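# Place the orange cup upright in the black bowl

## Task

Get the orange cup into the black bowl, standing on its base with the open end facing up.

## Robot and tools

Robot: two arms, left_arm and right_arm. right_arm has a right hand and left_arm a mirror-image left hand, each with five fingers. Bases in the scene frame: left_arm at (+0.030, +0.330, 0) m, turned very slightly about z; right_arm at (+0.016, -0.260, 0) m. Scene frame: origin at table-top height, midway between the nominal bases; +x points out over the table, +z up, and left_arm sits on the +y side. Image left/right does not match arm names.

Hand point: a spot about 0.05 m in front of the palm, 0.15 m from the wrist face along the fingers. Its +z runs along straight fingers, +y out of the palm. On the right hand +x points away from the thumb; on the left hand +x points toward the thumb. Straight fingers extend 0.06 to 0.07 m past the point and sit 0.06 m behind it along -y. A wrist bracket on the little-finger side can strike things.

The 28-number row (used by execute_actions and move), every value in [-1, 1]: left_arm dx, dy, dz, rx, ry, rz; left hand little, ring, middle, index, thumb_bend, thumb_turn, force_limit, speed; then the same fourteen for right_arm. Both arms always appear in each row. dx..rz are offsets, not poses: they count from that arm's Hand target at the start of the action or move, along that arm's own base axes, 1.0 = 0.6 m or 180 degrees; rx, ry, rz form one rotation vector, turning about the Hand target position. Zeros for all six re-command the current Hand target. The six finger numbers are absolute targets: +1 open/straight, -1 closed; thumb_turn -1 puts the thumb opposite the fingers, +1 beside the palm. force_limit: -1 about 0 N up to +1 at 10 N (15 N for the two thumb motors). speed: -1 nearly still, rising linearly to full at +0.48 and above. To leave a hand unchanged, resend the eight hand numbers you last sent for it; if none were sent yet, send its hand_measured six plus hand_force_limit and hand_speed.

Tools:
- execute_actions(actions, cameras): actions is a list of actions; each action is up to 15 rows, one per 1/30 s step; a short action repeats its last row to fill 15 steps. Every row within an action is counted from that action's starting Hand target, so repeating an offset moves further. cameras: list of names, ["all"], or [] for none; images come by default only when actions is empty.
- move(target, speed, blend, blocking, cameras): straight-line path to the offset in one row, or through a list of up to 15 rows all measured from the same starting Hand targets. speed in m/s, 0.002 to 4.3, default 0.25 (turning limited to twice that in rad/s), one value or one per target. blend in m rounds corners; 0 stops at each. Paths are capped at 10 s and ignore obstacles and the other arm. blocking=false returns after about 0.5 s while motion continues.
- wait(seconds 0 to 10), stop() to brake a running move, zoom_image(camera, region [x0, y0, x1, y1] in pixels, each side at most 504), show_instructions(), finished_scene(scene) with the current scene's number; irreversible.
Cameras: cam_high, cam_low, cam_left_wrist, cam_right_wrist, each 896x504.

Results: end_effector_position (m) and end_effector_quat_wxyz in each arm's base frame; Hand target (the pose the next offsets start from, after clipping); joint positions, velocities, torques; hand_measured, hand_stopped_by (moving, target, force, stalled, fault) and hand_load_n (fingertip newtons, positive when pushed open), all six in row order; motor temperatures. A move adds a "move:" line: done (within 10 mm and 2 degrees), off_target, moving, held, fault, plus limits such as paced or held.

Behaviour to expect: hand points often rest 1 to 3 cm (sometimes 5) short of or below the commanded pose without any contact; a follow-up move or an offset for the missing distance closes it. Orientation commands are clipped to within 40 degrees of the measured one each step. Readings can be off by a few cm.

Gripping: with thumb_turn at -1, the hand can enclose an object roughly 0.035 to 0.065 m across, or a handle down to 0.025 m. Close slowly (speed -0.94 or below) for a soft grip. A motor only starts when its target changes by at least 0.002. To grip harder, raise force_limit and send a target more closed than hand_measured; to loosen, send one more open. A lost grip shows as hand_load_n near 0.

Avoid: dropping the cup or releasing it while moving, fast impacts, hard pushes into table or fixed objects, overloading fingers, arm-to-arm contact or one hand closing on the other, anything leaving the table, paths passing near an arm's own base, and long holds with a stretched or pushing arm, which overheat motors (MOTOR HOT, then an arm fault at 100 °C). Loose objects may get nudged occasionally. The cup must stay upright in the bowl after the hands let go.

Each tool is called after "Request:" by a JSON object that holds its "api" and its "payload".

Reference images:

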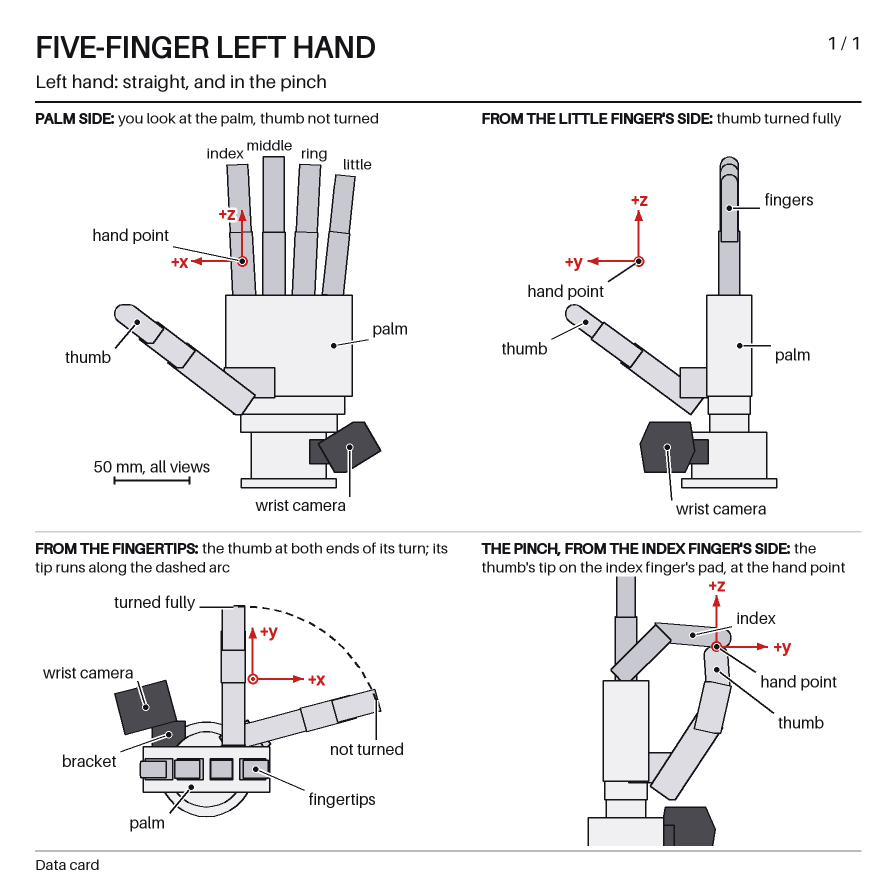

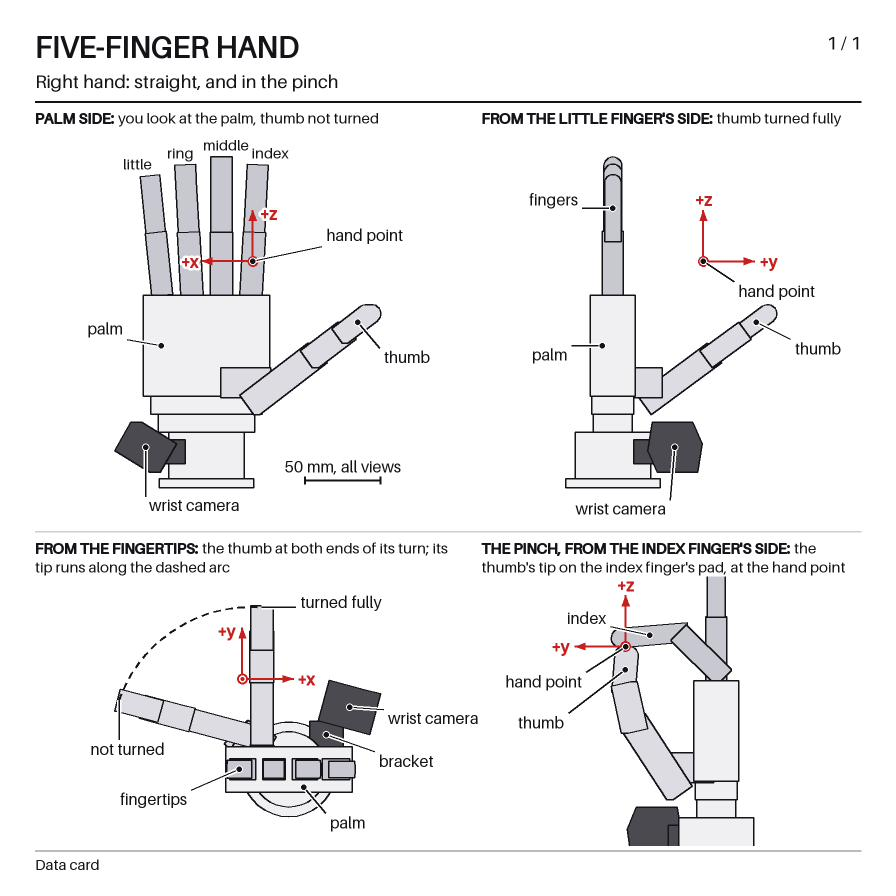

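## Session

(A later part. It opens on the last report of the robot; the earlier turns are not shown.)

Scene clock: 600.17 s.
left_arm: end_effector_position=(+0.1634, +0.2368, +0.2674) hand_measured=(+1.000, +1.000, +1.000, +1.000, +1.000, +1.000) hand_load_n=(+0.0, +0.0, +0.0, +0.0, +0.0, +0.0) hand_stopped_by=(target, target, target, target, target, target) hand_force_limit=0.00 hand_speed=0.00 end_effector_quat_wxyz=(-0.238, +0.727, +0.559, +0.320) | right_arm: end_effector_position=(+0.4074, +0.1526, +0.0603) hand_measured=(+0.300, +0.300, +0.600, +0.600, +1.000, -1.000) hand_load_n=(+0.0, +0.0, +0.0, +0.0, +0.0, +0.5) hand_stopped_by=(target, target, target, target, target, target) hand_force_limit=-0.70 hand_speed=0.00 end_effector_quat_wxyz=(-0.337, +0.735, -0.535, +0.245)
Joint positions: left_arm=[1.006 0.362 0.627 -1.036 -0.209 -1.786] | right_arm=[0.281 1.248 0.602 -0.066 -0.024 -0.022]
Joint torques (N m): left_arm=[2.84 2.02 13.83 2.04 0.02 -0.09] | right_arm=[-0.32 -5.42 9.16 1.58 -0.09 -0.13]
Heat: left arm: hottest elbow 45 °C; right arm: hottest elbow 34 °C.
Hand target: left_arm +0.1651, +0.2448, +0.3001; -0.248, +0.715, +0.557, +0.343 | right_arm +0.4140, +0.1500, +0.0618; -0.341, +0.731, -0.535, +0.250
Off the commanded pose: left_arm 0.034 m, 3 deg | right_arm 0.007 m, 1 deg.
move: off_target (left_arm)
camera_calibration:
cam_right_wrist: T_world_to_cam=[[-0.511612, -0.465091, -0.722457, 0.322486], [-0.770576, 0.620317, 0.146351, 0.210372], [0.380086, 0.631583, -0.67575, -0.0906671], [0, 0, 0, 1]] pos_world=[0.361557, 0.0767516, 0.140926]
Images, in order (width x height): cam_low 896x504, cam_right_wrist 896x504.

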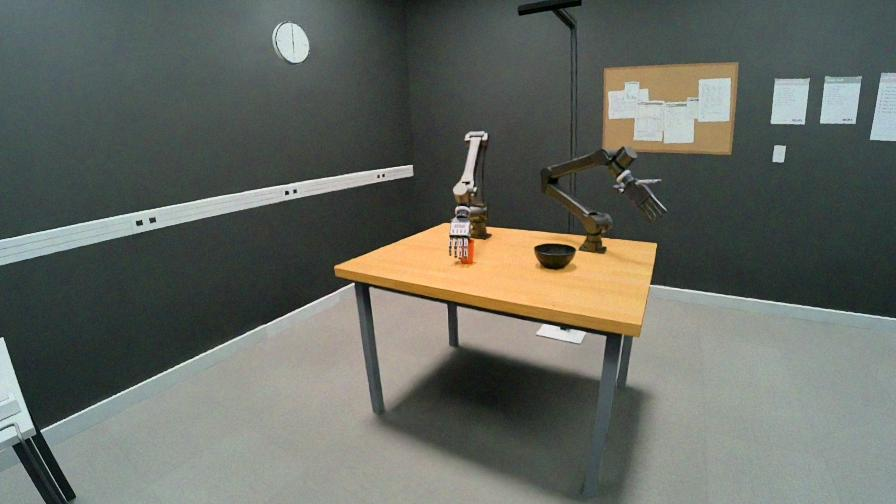

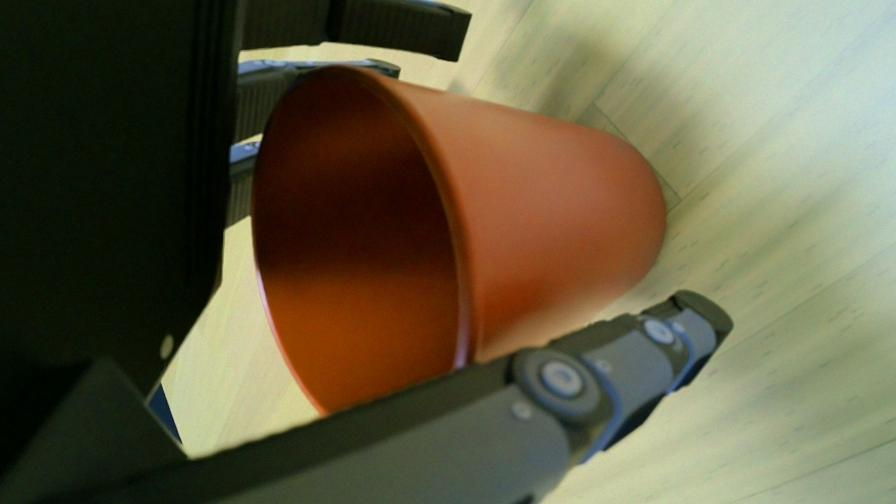

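Request:
{"api": "move", "payload": {"target": [[0,0,0,0,0,0,1,1,1,1,1,1,0,0, 0,0,0,0,0,0,0.3,0.3,0.35,0.35,1,-1,-0.6,-0.85],[0,0,0,0,0,0,1,1,1,1,1,1,0,0, 0,0,0,0,0,0,0.3,0.3,-0.1,-0.1,0,-1,-0.6,-0.85]], "speed": 0.12, "cameras": ["cam_right_wrist"]}}

Scene clock: 611.00 s.
left_arm: end_effector_position=(+0.1634, +0.2368, +0.2674) hand_measured=(+1.000, +1.000, +1.000, +1.000, +1.000, +1.000) hand_load_n=(+0.0, +0.0, +0.0, +0.0, +0.0, +0.0) hand_stopped_by=(target, target, target, target, target, target) hand_force_limit=0.00 hand_speed=0.00 end_effector_quat_wxyz=(-0.238, +0.727, +0.559, +0.320) | right_arm: end_effector_position=(+0.4081, +0.1524, +0.0608) hand_measured=(+0.300, +0.300, +0.158, +0.170, +0.910, -1.000) hand_load_n=(+0.0, +0.0, +3.5, +1.0, +3.0, +0.0) hand_stopped_by=(target, target, force, force, force, target) hand_force_limit=-0.60 hand_speed=-0.85 end_effector_quat_wxyz=(-0.337, +0.735, -0.534, +0.246)
Joint positions: left_arm=[1.006 0.362 0.627 -1.036 -0.209 -1.786] | right_arm=[0.28 1.248 0.602 -0.064 -0.024 -0.022]
Joint torques (N m): left_arm=[2.84 2.02 13.83 2.04 0.02 -0.09] | right_arm=[-0.32 -5.54 9.2 1.44 -0.07 -0.12]
Heat: left arm: hottest elbow 45 °C; right arm: hottest elbow 33 °C.
Hand target: left_arm +0.1651, +0.2448, +0.3001; -0.248, +0.715, +0.557, +0.343 | right_arm +0.4141, +0.1499, +0.0618; -0.341, +0.731, -0.535, +0.250
Off the commanded pose: left_arm 0.034 m, 3 deg | right_arm 0.006 m, 1 deg.
move: off_target (left_arm)
camera_calibration:
cam_right_wrist: T_world_to_cam=[[-0.510039, -0.464145, -0.724175, 0.322408], [-0.770533, 0.620724, 0.144849, 0.210923], [0.382282, 0.631879, -0.674232, -0.091524], [0, 0, 0, 1]] pos_world=[0.361951, 0.0765515, 0.14122]
Images, in order (width x height): cam_right_wrist 896x504.

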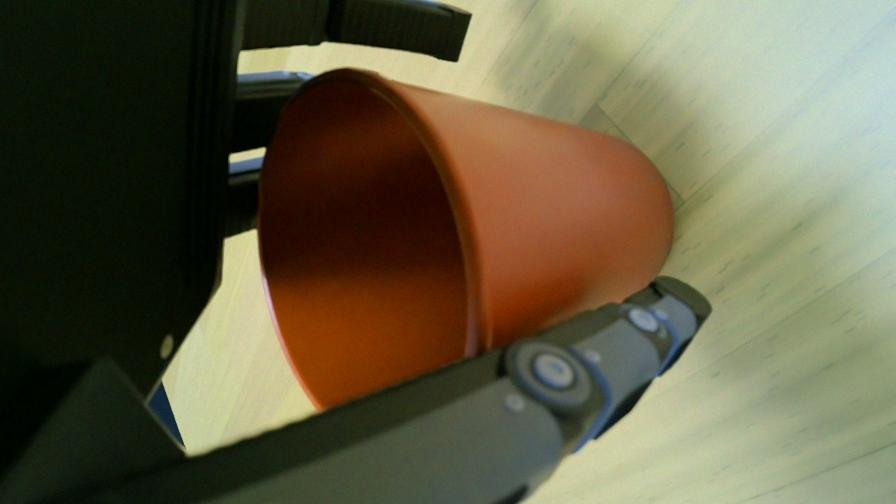

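Request:
{"api": "move", "payload": {"target": [[0,0,0,0,0,0,1,1,1,1,1,1,0,0, 0,0,0,0,0,0,0.3,0.3,-0.15,-0.15,-0.1,-1,-0.2,-0.88],[0,0,0,0,0,0,1,1,1,1,1,1,0,0, 0,0,0.05,0,0,0,0.3,0.3,-0.15,-0.15,-0.1,-1,-0.2,-0.88]], "speed": 0.08, "cameras": ["cam_right_wrist","cam_low"]}}

Scene clock: 620.53 s.
left_arm: end_effector_position=(+0.1634, +0.2368, +0.2674) hand_measured=(+1.000, +1.000, +1.000, +1.000, +1.000, +1.000) hand_load_n=(+0.0, +0.0, +0.0, +0.5, +0.0, +0.0) hand_stopped_by=(target, target, target, target, target, target) hand_force_limit=0.00 hand_speed=0.00 end_effector_quat_wxyz=(-0.238, +0.727, +0.559, +0.320) | right_arm: end_effector_position=(+0.3918, +0.1478, +0.0619) hand_measured=(+0.300, +0.300, +0.150, +0.152, +0.874, -1.000) hand_load_n=(+0.0, +0.0, +4.0, +6.5, +6.0, -0.5) hand_stopped_by=(target, target, force, force, force, target) hand_force_limit=-0.20 hand_speed=-0.88 end_effector_quat_wxyz=(-0.319, +0.743, -0.541, +0.232)
Joint positions: left_arm=[1.006 0.362 0.627 -1.036 -0.209 -1.786] | right_arm=[0.28 1.211 0.602 -0.15 -0.024 -0.022]
Joint torques (N m): left_arm=[2.96 2.02 13.86 2.07 0.03 -0.08] | right_arm=[-0.21 -7.53 13.18 0.51 -0.07 -0.12]
Heat: left arm: hottest elbow 45 °C; right arm: hottest elbow 33 °C.
Hand target: left_arm +0.1651, +0.2448, +0.3001; -0.248, +0.715, +0.557, +0.343 | right_arm +0.4141, +0.1500, +0.0918; -0.341, +0.731, -0.535, +0.250
Off the commanded pose: left_arm 0.034 m, 3 deg | right_arm 0.037 m, 4 deg.
move: off_target (left_arm, right_arm)
camera_calibration:
cam_right_wrist: T_world_to_cam=[[-0.544102, -0.473951, -0.692331, 0.325625], [-0.76284, 0.623008, 0.17302, 0.196007], [0.349325, 0.622279, -0.700529, -0.065659], [0, 0, 0, 1]] pos_world=[0.349632, 0.073075, 0.145532]
Images, in order (width x height): cam_low 896x504, cam_right_wrist 896x504.

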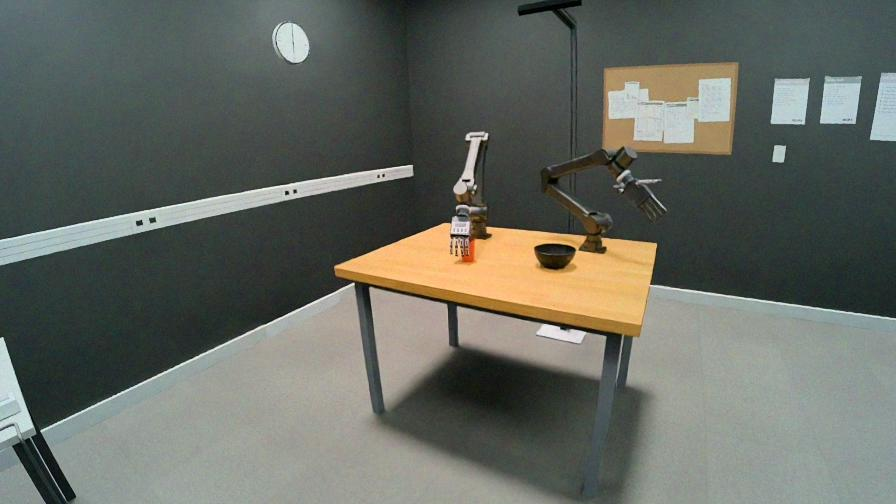

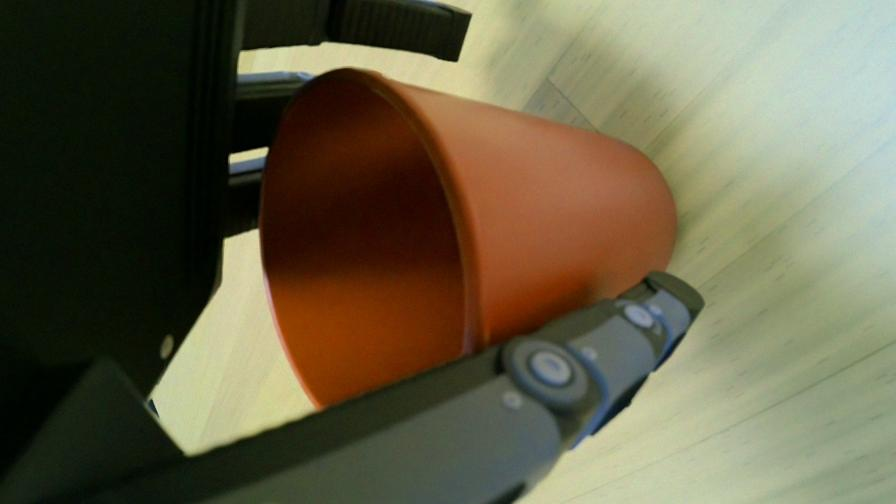

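Request:
{"api": "move", "payload": {"target": [0,0,0,0,0,0,1,1,1,1,1,1,0,0, 0.01,0,0.2,0,0,0,0.3,0.3,-0.15,-0.15,-0.1,-1,-0.2,-0.88], "speed": 0.15, "cameras": ["cam_right_wrist","cam_low","cam_high"]}}

Scene clock: 628.50 s.
left_arm: end_effector_position=(+0.1634, +0.2368, +0.2674) hand_measured=(+1.000, +1.000, +1.000, +1.000, +1.000, +1.000) hand_load_n=(+0.0, +0.0, +0.0, +0.0, +0.0, +0.0) hand_stopped_by=(target, target, target, target, target, target) hand_force_limit=0.00 hand_speed=0.00 end_effector_quat_wxyz=(-0.238, +0.727, +0.559, +0.320) | right_arm: end_effector_position=(+0.4011, +0.1494, +0.1752) hand_measured=(+0.300, +0.300, +0.150, +0.152, +0.874, -1.000) hand_load_n=(+0.0, +0.0, +0.0, +1.5, +2.5, +0.0) hand_stopped_by=(target, target, force, force, force, target) hand_force_limit=-0.20 hand_speed=-0.88 end_effector_quat_wxyz=(-0.317, +0.743, -0.542, +0.230)
Joint positions: left_arm=[1.006 0.362 0.627 -1.036 -0.209 -1.786] | right_arm=[0.277 1.086 0.841 -0.521 -0.027 -0.022]
Joint torques (N m): left_arm=[2.84 1.96 13.78 2.09 0.02 -0.1] | right_arm=[-0.38 -6.48 15.57 0.68 -0.09 -0.15]
Heat: left arm: hottest elbow 45 °C; right arm: hottest elbow 34 °C.
Hand target: left_arm +0.1651, +0.2448, +0.3001; -0.248, +0.715, +0.557, +0.343 | right_arm +0.4200, +0.1500, +0.2117; -0.341, +0.731, -0.535, +0.250
Off the commanded pose: left_arm 0.034 m, 3 deg | right_arm 0.041 m, 4 deg.
move: off_target (left_arm, right_arm)
camera_calibration:
cam_right_wrist: T_world_to_cam=[[-0.549471, -0.473081, -0.688677, 0.411288], [-0.760712, 0.624152, 0.17819, 0.180505], [0.345541, 0.621795, -0.702832, 0.0114708], [0, 0, 0, 1]] pos_world=[0.35934, 0.0747774, 0.259143]
Images, in order (width x height): cam_high 896x504, cam_low 896x504, cam_right_wrist 896x504.

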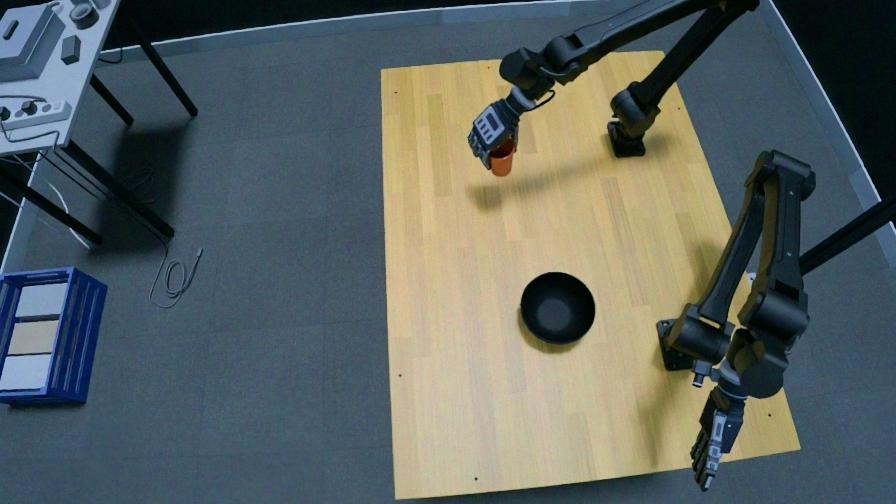

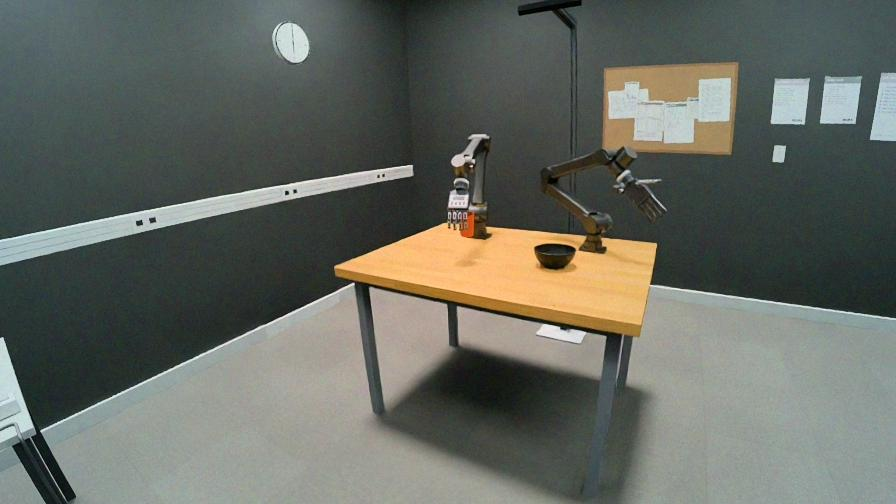

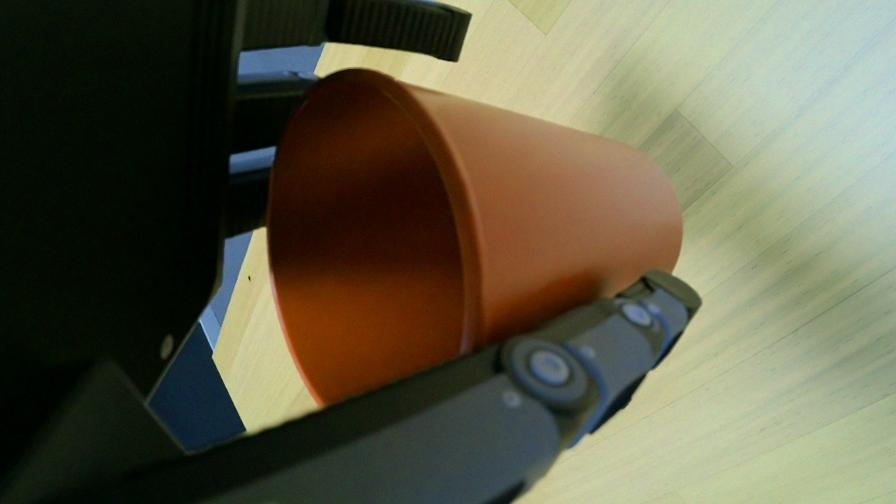

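Request:
{"api": "move", "payload": {"target": [[0,0,0,0,0,0,1,1,1,1,1,1,0,0, 0,0,0,0,0,0,0.3,0.3,-0.2,-0.2,-0.2,-1,-0.2,-0.88],[0,0,0,0,0,0,1,1,1,1,1,1,0,0, -0.1983,0.5933,0.0638,0,0,0.2172,0.3,0.3,-0.2,-0.2,-0.2,-1,-0.2,-0.88]], "speed": [0.1,0.2], "cameras": ["cam_right_wrist","cam_low","cam_high"]}}

Scene clock: 661.17 s.
left_arm: end_effector_position=(+0.1634, +0.2368, +0.2674) hand_measured=(+1.000, +1.000, +1.000, +1.000, +1.000, +1.000) hand_load_n=(+0.0, +0.0, +0.0, +0.0, +0.0, +0.0) hand_stopped_by=(target, target, target, target, target, target) hand_force_limit=0.00 hand_speed=0.00 end_effector_quat_wxyz=(-0.238, +0.727, +0.559, +0.320) | right_arm: end_effector_position=(+0.2920, +0.4893, +0.2209) hand_measured=(+0.300, +0.300, +0.108, +0.142, +0.854, -1.000) hand_load_n=(+0.0, +0.0, +7.0, +0.0, +7.0, +1.5) hand_stopped_by=(target, target, force, force, force, target) hand_force_limit=-0.20 hand_speed=-0.88 end_effector_quat_wxyz=(-0.383, +0.876, -0.271, +0.114)
Joint positions: left_arm=[1.006 0.362 0.627 -1.036 -0.209 -1.786] | right_arm=[0.978 1.433 1.256 -0.571 -0.003 0.008]
Joint torques (N m): left_arm=[2.73 1.79 13.83 2.06 0.03 -0.11] | right_arm=[0.85 -10.46 15.98 0.68 -0.04 -0.22]
Motor temperatures (°C): left_arm=[25 29 46 26 24 22] | right_arm=[31 29 39 23 24 22]
Heat: left arm: hottest elbow 46 °C; right arm: hottest elbow 39 °C.
Hand target: left_arm +0.1651, +0.2448, +0.3001; -0.248, +0.715, +0.557, +0.343 | right_arm +0.3012, +0.5059, +0.2501; -0.405, +0.868, -0.260, +0.122
Off the commanded pose: left_arm 0.034 m, 3 deg | right_arm 0.035 m, 3 deg.
move: off_target (left_arm, right_arm)
camera_calibration:
cam_right_wrist: T_world_to_cam=[[-0.137787, -0.699408, -0.701316, 0.53687], [-0.984742, 0.0207483, 0.172779, 0.239151], [-0.106292, 0.714422, -0.691595, -0.0459779], [0, 0, 0, 1]] pos_world=[0.304588, 0.403377, 0.303397]
Images, in order (width x height): cam_high 896x504, cam_low 896x504, cam_right_wrist 896x504.

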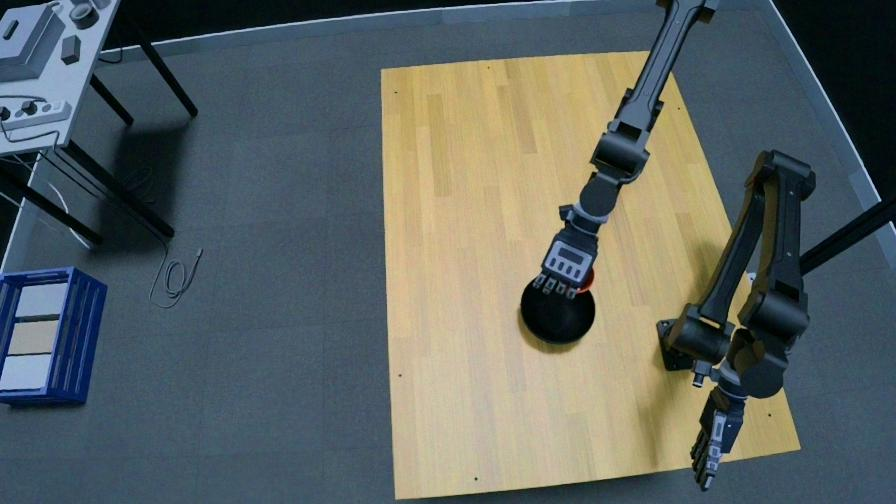

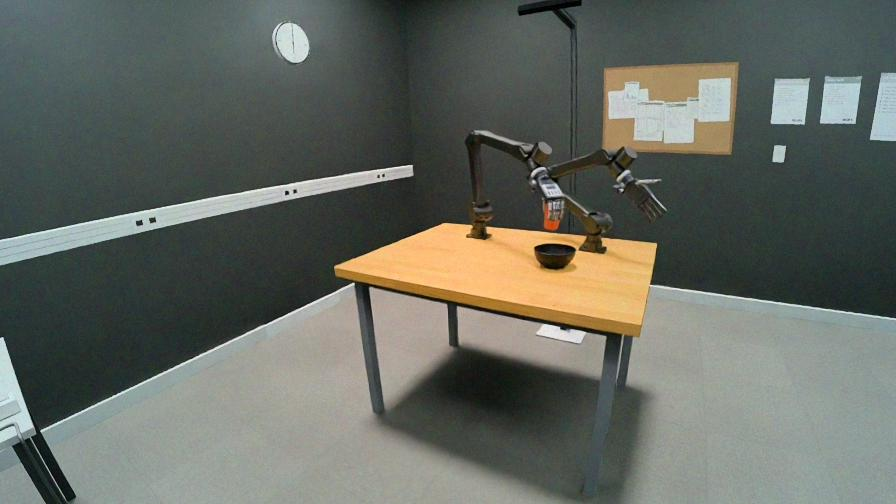

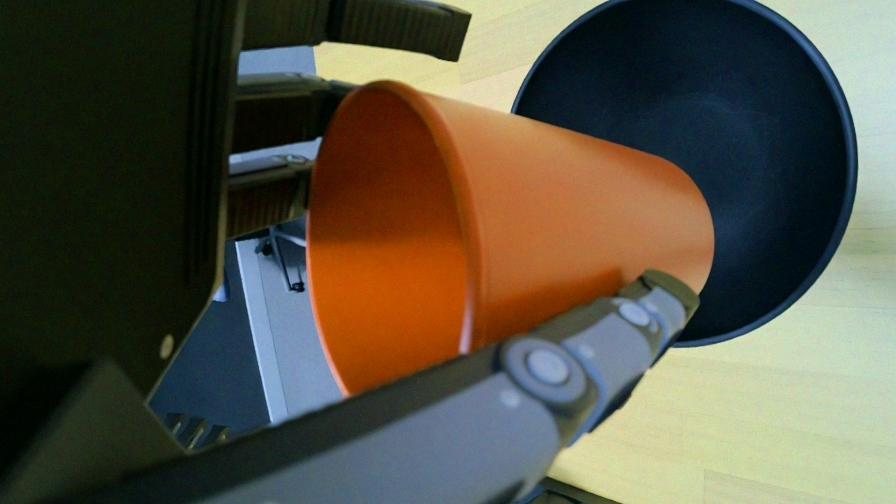

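Request:
{"api": "zoom_image", "payload": {"camera": "cam_high", "region": [500, 200, 660, 360]}}

Request:
{"api": "zoom_image", "payload": {"camera": "cam_low", "region": [510, 130, 610, 280]}}

Request:
{"api": "zoom_image", "payload": {"camera": "cam_right_wrist", "region": [392, 0, 896, 400]}}

Scaled by 3.150.

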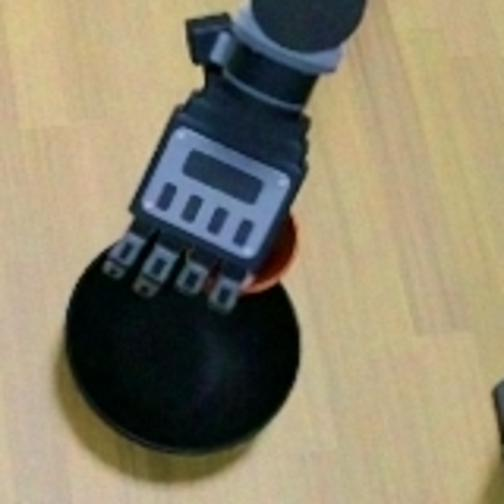

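Scaled by 3.360.

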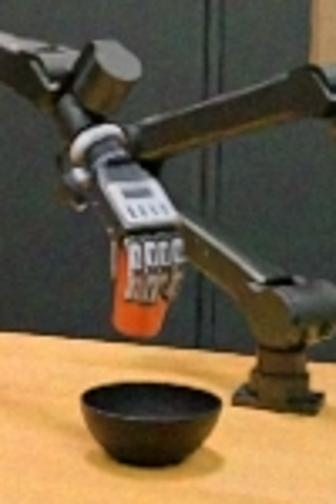

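Scaled by 1.000.

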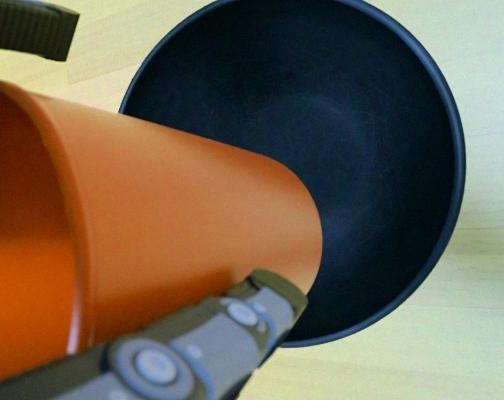

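Request:
{"api": "zoom_image", "payload": {"camera": "cam_low", "region": [530, 170, 585, 240]}}

Request:
{"api": "zoom_image", "payload": {"camera": "cam_right_wrist", "region": [220, 0, 720, 440]}}

Scaled by 7.200.

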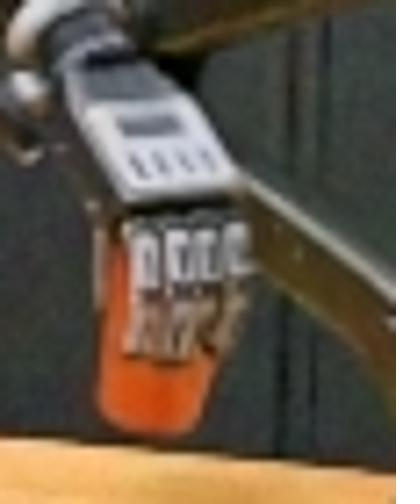

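Scaled by 1.008.

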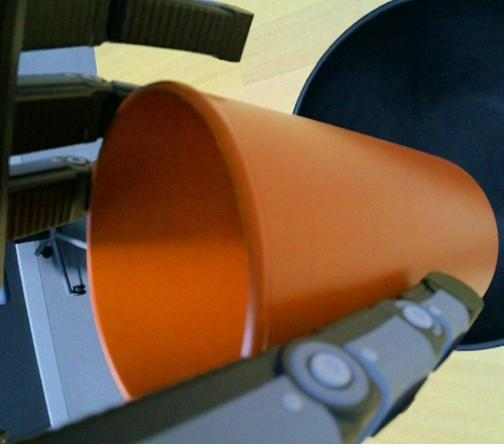

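Request:
{"api": "move", "payload": {"target": [[0,0,0,0,0,0,1,1,1,1,1,1,0,0, -0.007,-0.001,-0.175,0.0414,0.0326,0,0.3,0.3,-0.2,-0.2,-0.2,-1,-0.2,-0.88]], "speed": [0.12], "cameras": ["cam_right_wrist","cam_low","cam_high"]}}

Request:
{"api": "zoom_image", "payload": {"camera": "cam_low", "region": [520, 180, 600, 280]}}

Request:
{"api": "zoom_image", "payload": {"camera": "cam_high", "region": [500, 200, 660, 360]}}

Scene clock: 757.50 s.
left_arm: end_effector_position=(+0.1634, +0.2368, +0.2674) hand_measured=(+1.000, +1.000, +1.000, +1.000, +1.000, +1.000) hand_load_n=(+0.0, +0.0, +0.0, +0.0, +0.0, +0.0) hand_stopped_by=(target, target, target, target, target, target) hand_force_limit=0.00 hand_speed=0.00 end_effector_quat_wxyz=(-0.238, +0.727, +0.559, +0.320) | right_arm: end_effector_position=(+0.2889, +0.5015, +0.1385) hand_measured=(+0.300, +0.300, +0.108, +0.142, +0.854, -1.000) hand_load_n=(+0.0, +0.0, +7.0, +0.0, +6.5, +1.0) hand_stopped_by=(target, target, force, force, force, target) hand_force_limit=-0.20 hand_speed=-0.88 end_effector_quat_wxyz=(-0.435, +0.854, -0.279, +0.060)
Joint positions: left_arm=[1.006 0.362 0.627 -1.036 -0.209 -1.786] | right_arm=[0.943 1.499 1.047 -0.216 -0.139 0.07]
Joint torques (N m): left_arm=[2.84 1.85 13.81 2.06 0.03 -0.11] | right_arm=[-0.26 -11.05 10.41 1.59 -0.15 0.07]
Heat: left arm: hottest elbow 47 °C; right arm: hottest elbow 42 °C.
Hand target: left_arm +0.1651, +0.2448, +0.3001; -0.248, +0.715, +0.557, +0.343 | right_arm +0.2968, +0.5054, +0.1451; -0.446, +0.845, -0.287, +0.060
Off the commanded pose: left_arm 0.034 m, 3 deg | right_arm 0.011 m, 2 deg.
move: off_target (left_arm, right_arm)
camera_calibration:
cam_right_wrist: T_world_to_cam=[[-0.170384, -0.59975, -0.781837, 0.457851], [-0.970495, -0.0352431, 0.238533, 0.264914], [-0.170614, 0.799411, -0.576049, -0.152033], [0, 0, 0, 1]] pos_world=[0.309169, 0.405469, 0.207196]
Images, in order (width x height): cam_high 896x504, cam_low 896x504, cam_right_wrist 896x504.

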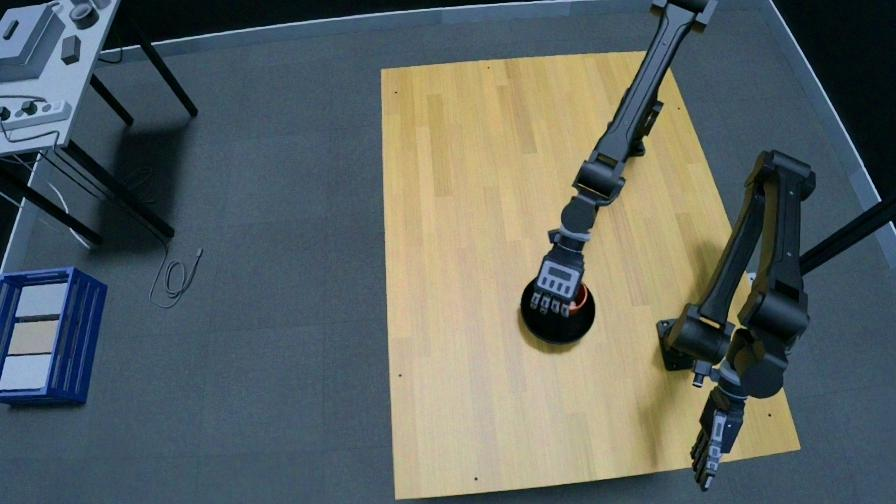

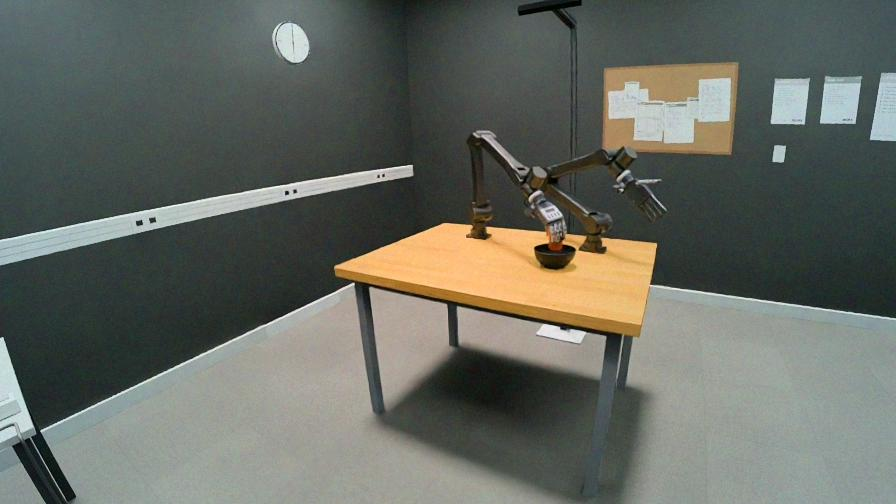

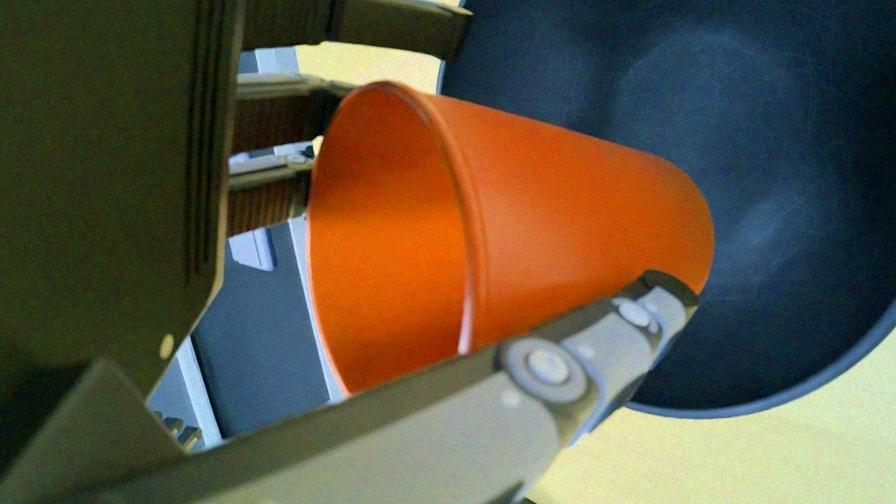

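Scaled by 5.040.

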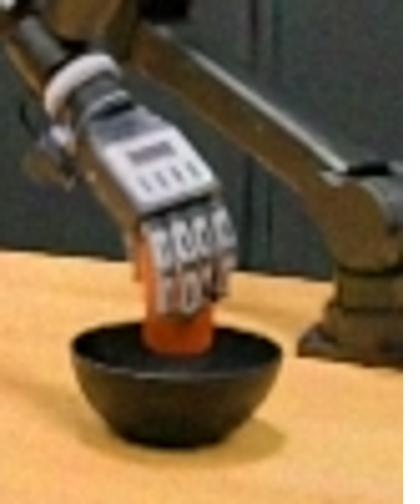

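Scaled by 3.150.

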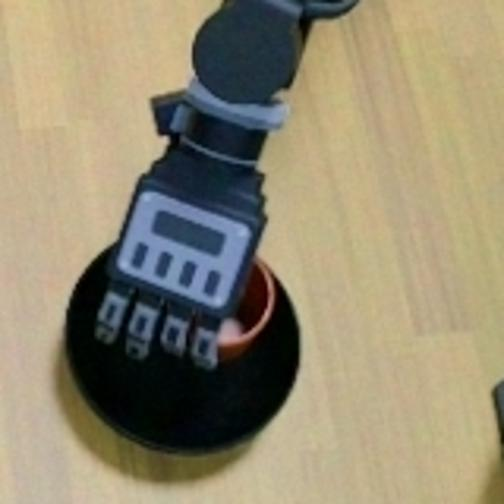

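Request:
{"api": "zoom_image", "payload": {"camera": "cam_right_wrist", "region": [392, 0, 896, 504]}}

Scaled by 1.000.

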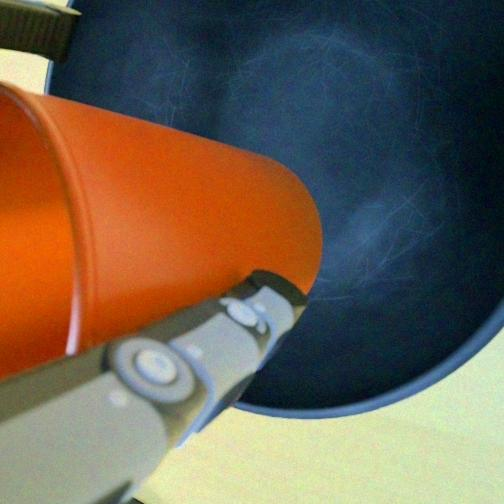

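Request:
{"api": "move", "payload": {"target": [[0,0,0,0,0,0,1,1,1,1,1,1,0,0, 0.01,-0.0125,-0.025,0.0356,-0.0368,0,0.3,0.3,-0.2,-0.2,-0.2,-1,-0.2,-0.88]], "speed": [0.12], "cameras": ["cam_right_wrist","cam_low","cam_high"]}}

Request:
{"api": "zoom_image", "payload": {"camera": "cam_low", "region": [520, 180, 600, 280]}}

Request:
{"api": "zoom_image", "payload": {"camera": "cam_high", "region": [510, 240, 610, 360]}}

Scene clock: 828.37 s.
left_arm: end_effector_position=(+0.1634, +0.2368, +0.2674) hand_measured=(+1.000, +1.000, +1.000, +1.000, +1.000, +1.000) hand_load_n=(+0.0, +0.0, +0.0, +0.0, +0.0, +0.0) hand_stopped_by=(target, target, target, target, target, target) hand_force_limit=0.00 hand_speed=0.00 end_effector_quat_wxyz=(-0.238, +0.727, +0.559, +0.320) | right_arm: end_effector_position=(+0.2932, +0.4967, +0.1142) hand_measured=(+0.300, +0.300, +0.108, +0.142, +0.854, -1.000) hand_load_n=(+0.0, +0.0, +7.0, +0.0, +7.0, +1.0) hand_stopped_by=(target, target, force, force, force, target) hand_force_limit=-0.20 hand_speed=-0.88 end_effector_quat_wxyz=(-0.492, +0.824, -0.269, +0.081)
Joint positions: left_arm=[1.006 0.362 0.627 -1.036 -0.209 -1.786] | right_arm=[0.932 1.499 0.897 0.07 -0.139 0.071]
Joint torques (N m): left_arm=[2.84 1.9 13.83 2.07 0.02 -0.11] | right_arm=[-0.32 -12.04 9.62 1.85 0.01 -0.2]
Heat: left arm: hottest elbow 47 °C; right arm: hottest elbow 35 °C.
Hand target: left_arm +0.1651, +0.2448, +0.3001; -0.248, +0.715, +0.557, +0.343 | right_arm +0.3028, +0.4978, +0.1300; -0.509, +0.814, -0.264, +0.092
Off the commanded pose: left_arm 0.034 m, 3 deg | right_arm 0.019 m, 3 deg.
move: off_target (left_arm, right_arm)
camera_calibration:
cam_right_wrist: T_world_to_cam=[[-0.110894, -0.507715, -0.854358, 0.381769], [-0.986804, -0.0458013, 0.155304, 0.294216], [-0.117981, 0.860306, -0.495937, -0.216361], [0, 0, 0, 1]] pos_world=[0.307143, 0.393443, 0.173173]
Images, in order (width x height): cam_high 896x504, cam_low 896x504, cam_right_wrist 896x504.

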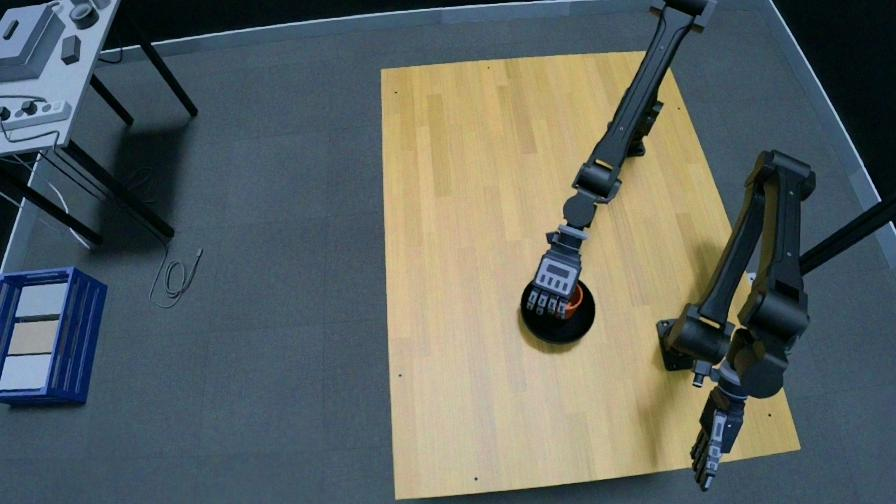

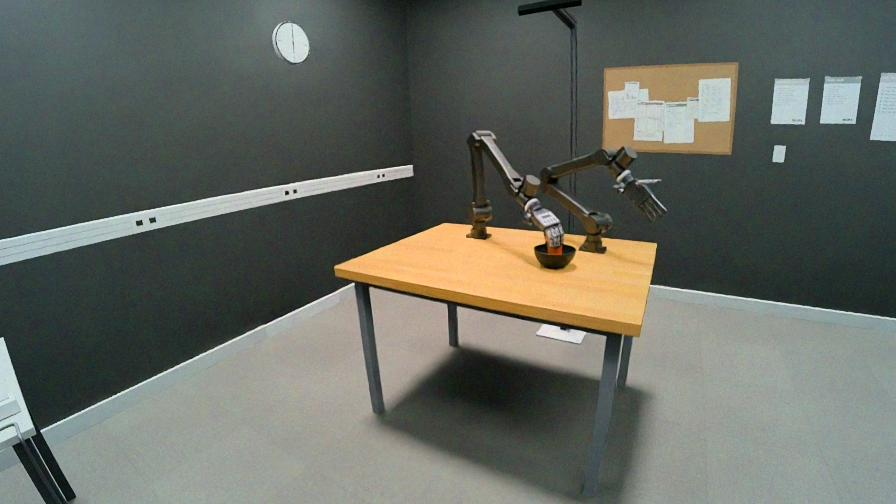

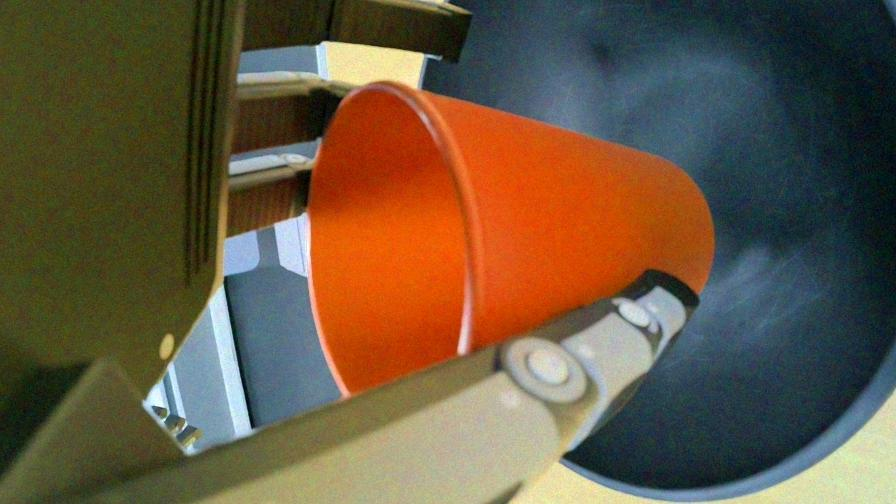

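Scaled by 5.040.

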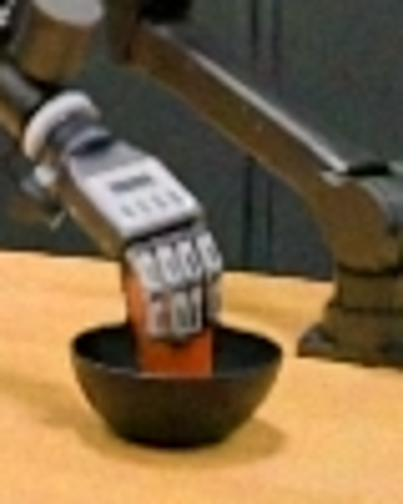

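Scaled by 4.200.

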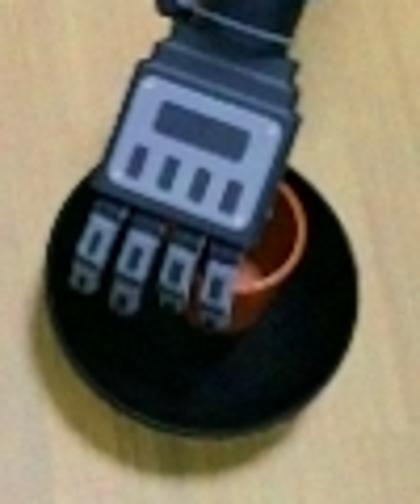

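Request:
{"api": "move", "payload": {"target": [[0,0,0,0,0,0,1,1,1,1,1,1,0,0, 0.007,0.002,-0.037,0,-0.03,0,0.3,0.3,-0.2,-0.2,-0.2,-1,-0.2,-0.88]], "speed": [0.06], "cameras": ["cam_right_wrist","cam_low","cam_high"]}}

Request:
{"api": "zoom_image", "payload": {"camera": "cam_low", "region": [520, 180, 600, 280]}}

Request:
{"api": "zoom_image", "payload": {"camera": "cam_high", "region": [510, 240, 610, 360]}}

Scene clock: 856.93 s.
left_arm: end_effector_position=(+0.1634, +0.2368, +0.2674) hand_measured=(+1.000, +1.000, +1.000, +1.000, +1.000, +1.000) hand_load_n=(+0.0, +0.0, +0.0, +0.0, +0.0, +0.0) hand_stopped_by=(target, target, target, target, target, target) hand_force_limit=0.00 hand_speed=0.00 end_effector_quat_wxyz=(-0.238, +0.727, +0.559, +0.320) | right_arm: end_effector_position=(+0.3054, +0.4934, +0.1048) hand_measured=(+0.300, +0.300, +0.108, +0.142, +0.854, -1.000) hand_load_n=(+0.0, +0.0, +7.0, +0.0, +7.0, +1.5) hand_stopped_by=(target, target, force, force, force, target) hand_force_limit=-0.20 hand_speed=-0.88 end_effector_quat_wxyz=(-0.514, +0.811, -0.250, +0.124)
Joint positions: left_arm=[1.006 0.362 0.627 -1.036 -0.209 -1.786] | right_arm=[0.932 1.513 0.844 0.209 -0.093 0.017]
Joint torques (N m): left_arm=[2.96 1.85 13.75 2.03 0.04 -0.1] | right_arm=[1.08 -10.05 9.37 1.74 0.16 -0.29]
Heat: left arm: hottest elbow 48 °C; right arm: hottest elbow 36 °C.
Hand target: left_arm +0.1651, +0.2448, +0.3001; -0.248, +0.715, +0.557, +0.343 | right_arm +0.3070, +0.4991, +0.1079; -0.521, +0.809, -0.240, +0.131
Off the commanded pose: left_arm 0.034 m, 3 deg | right_arm 0.007 m, 2 deg.
move: off_target (left_arm)
camera_calibration:
cam_right_wrist: T_world_to_cam=[[-0.0297204, -0.487731, -0.872488, 0.340682], [-0.998051, -0.0334352, 0.0526882, 0.315721], [-0.0548695, 0.872353, -0.485787, -0.242912], [0, 0, 0, 1]] pos_world=[0.311902, 0.388622, 0.162603]
Images, in order (width x height): cam_high 896x504, cam_low 896x504, cam_right_wrist 896x504.

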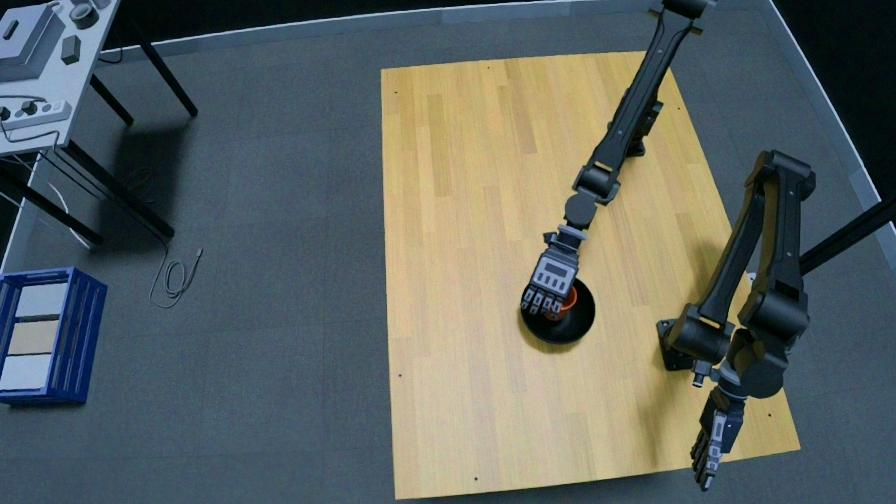

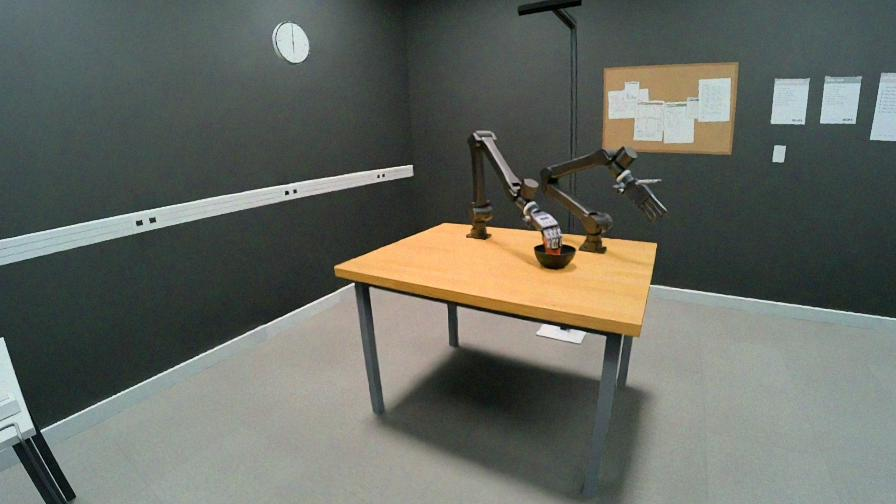

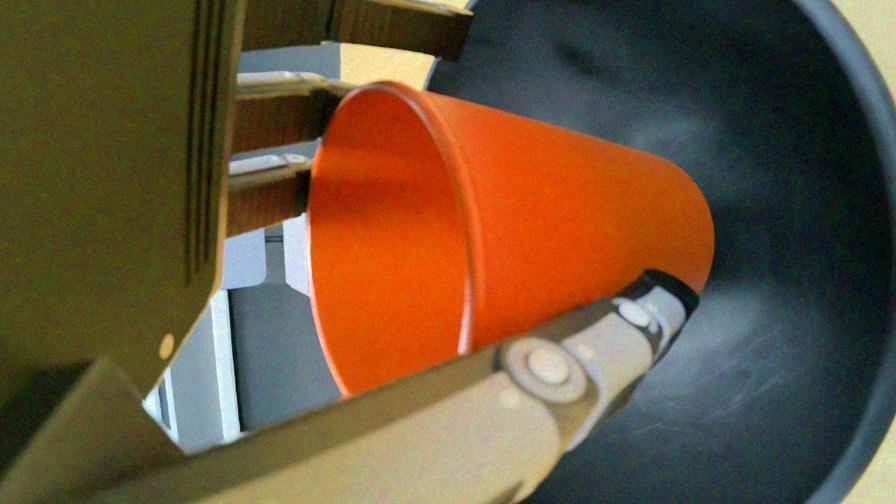

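Scaled by 5.040.

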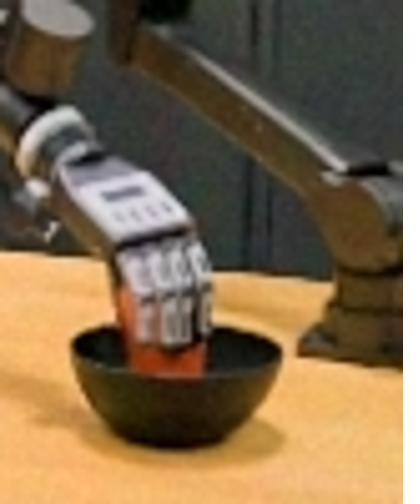

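Scaled by 4.200.

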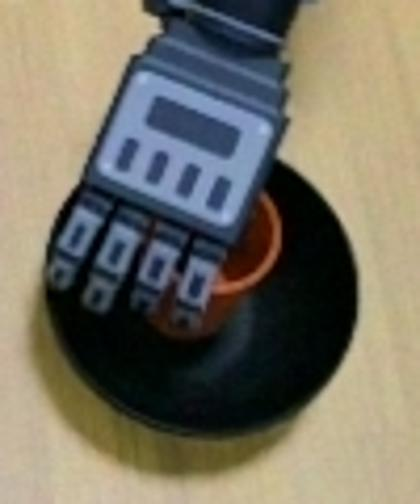

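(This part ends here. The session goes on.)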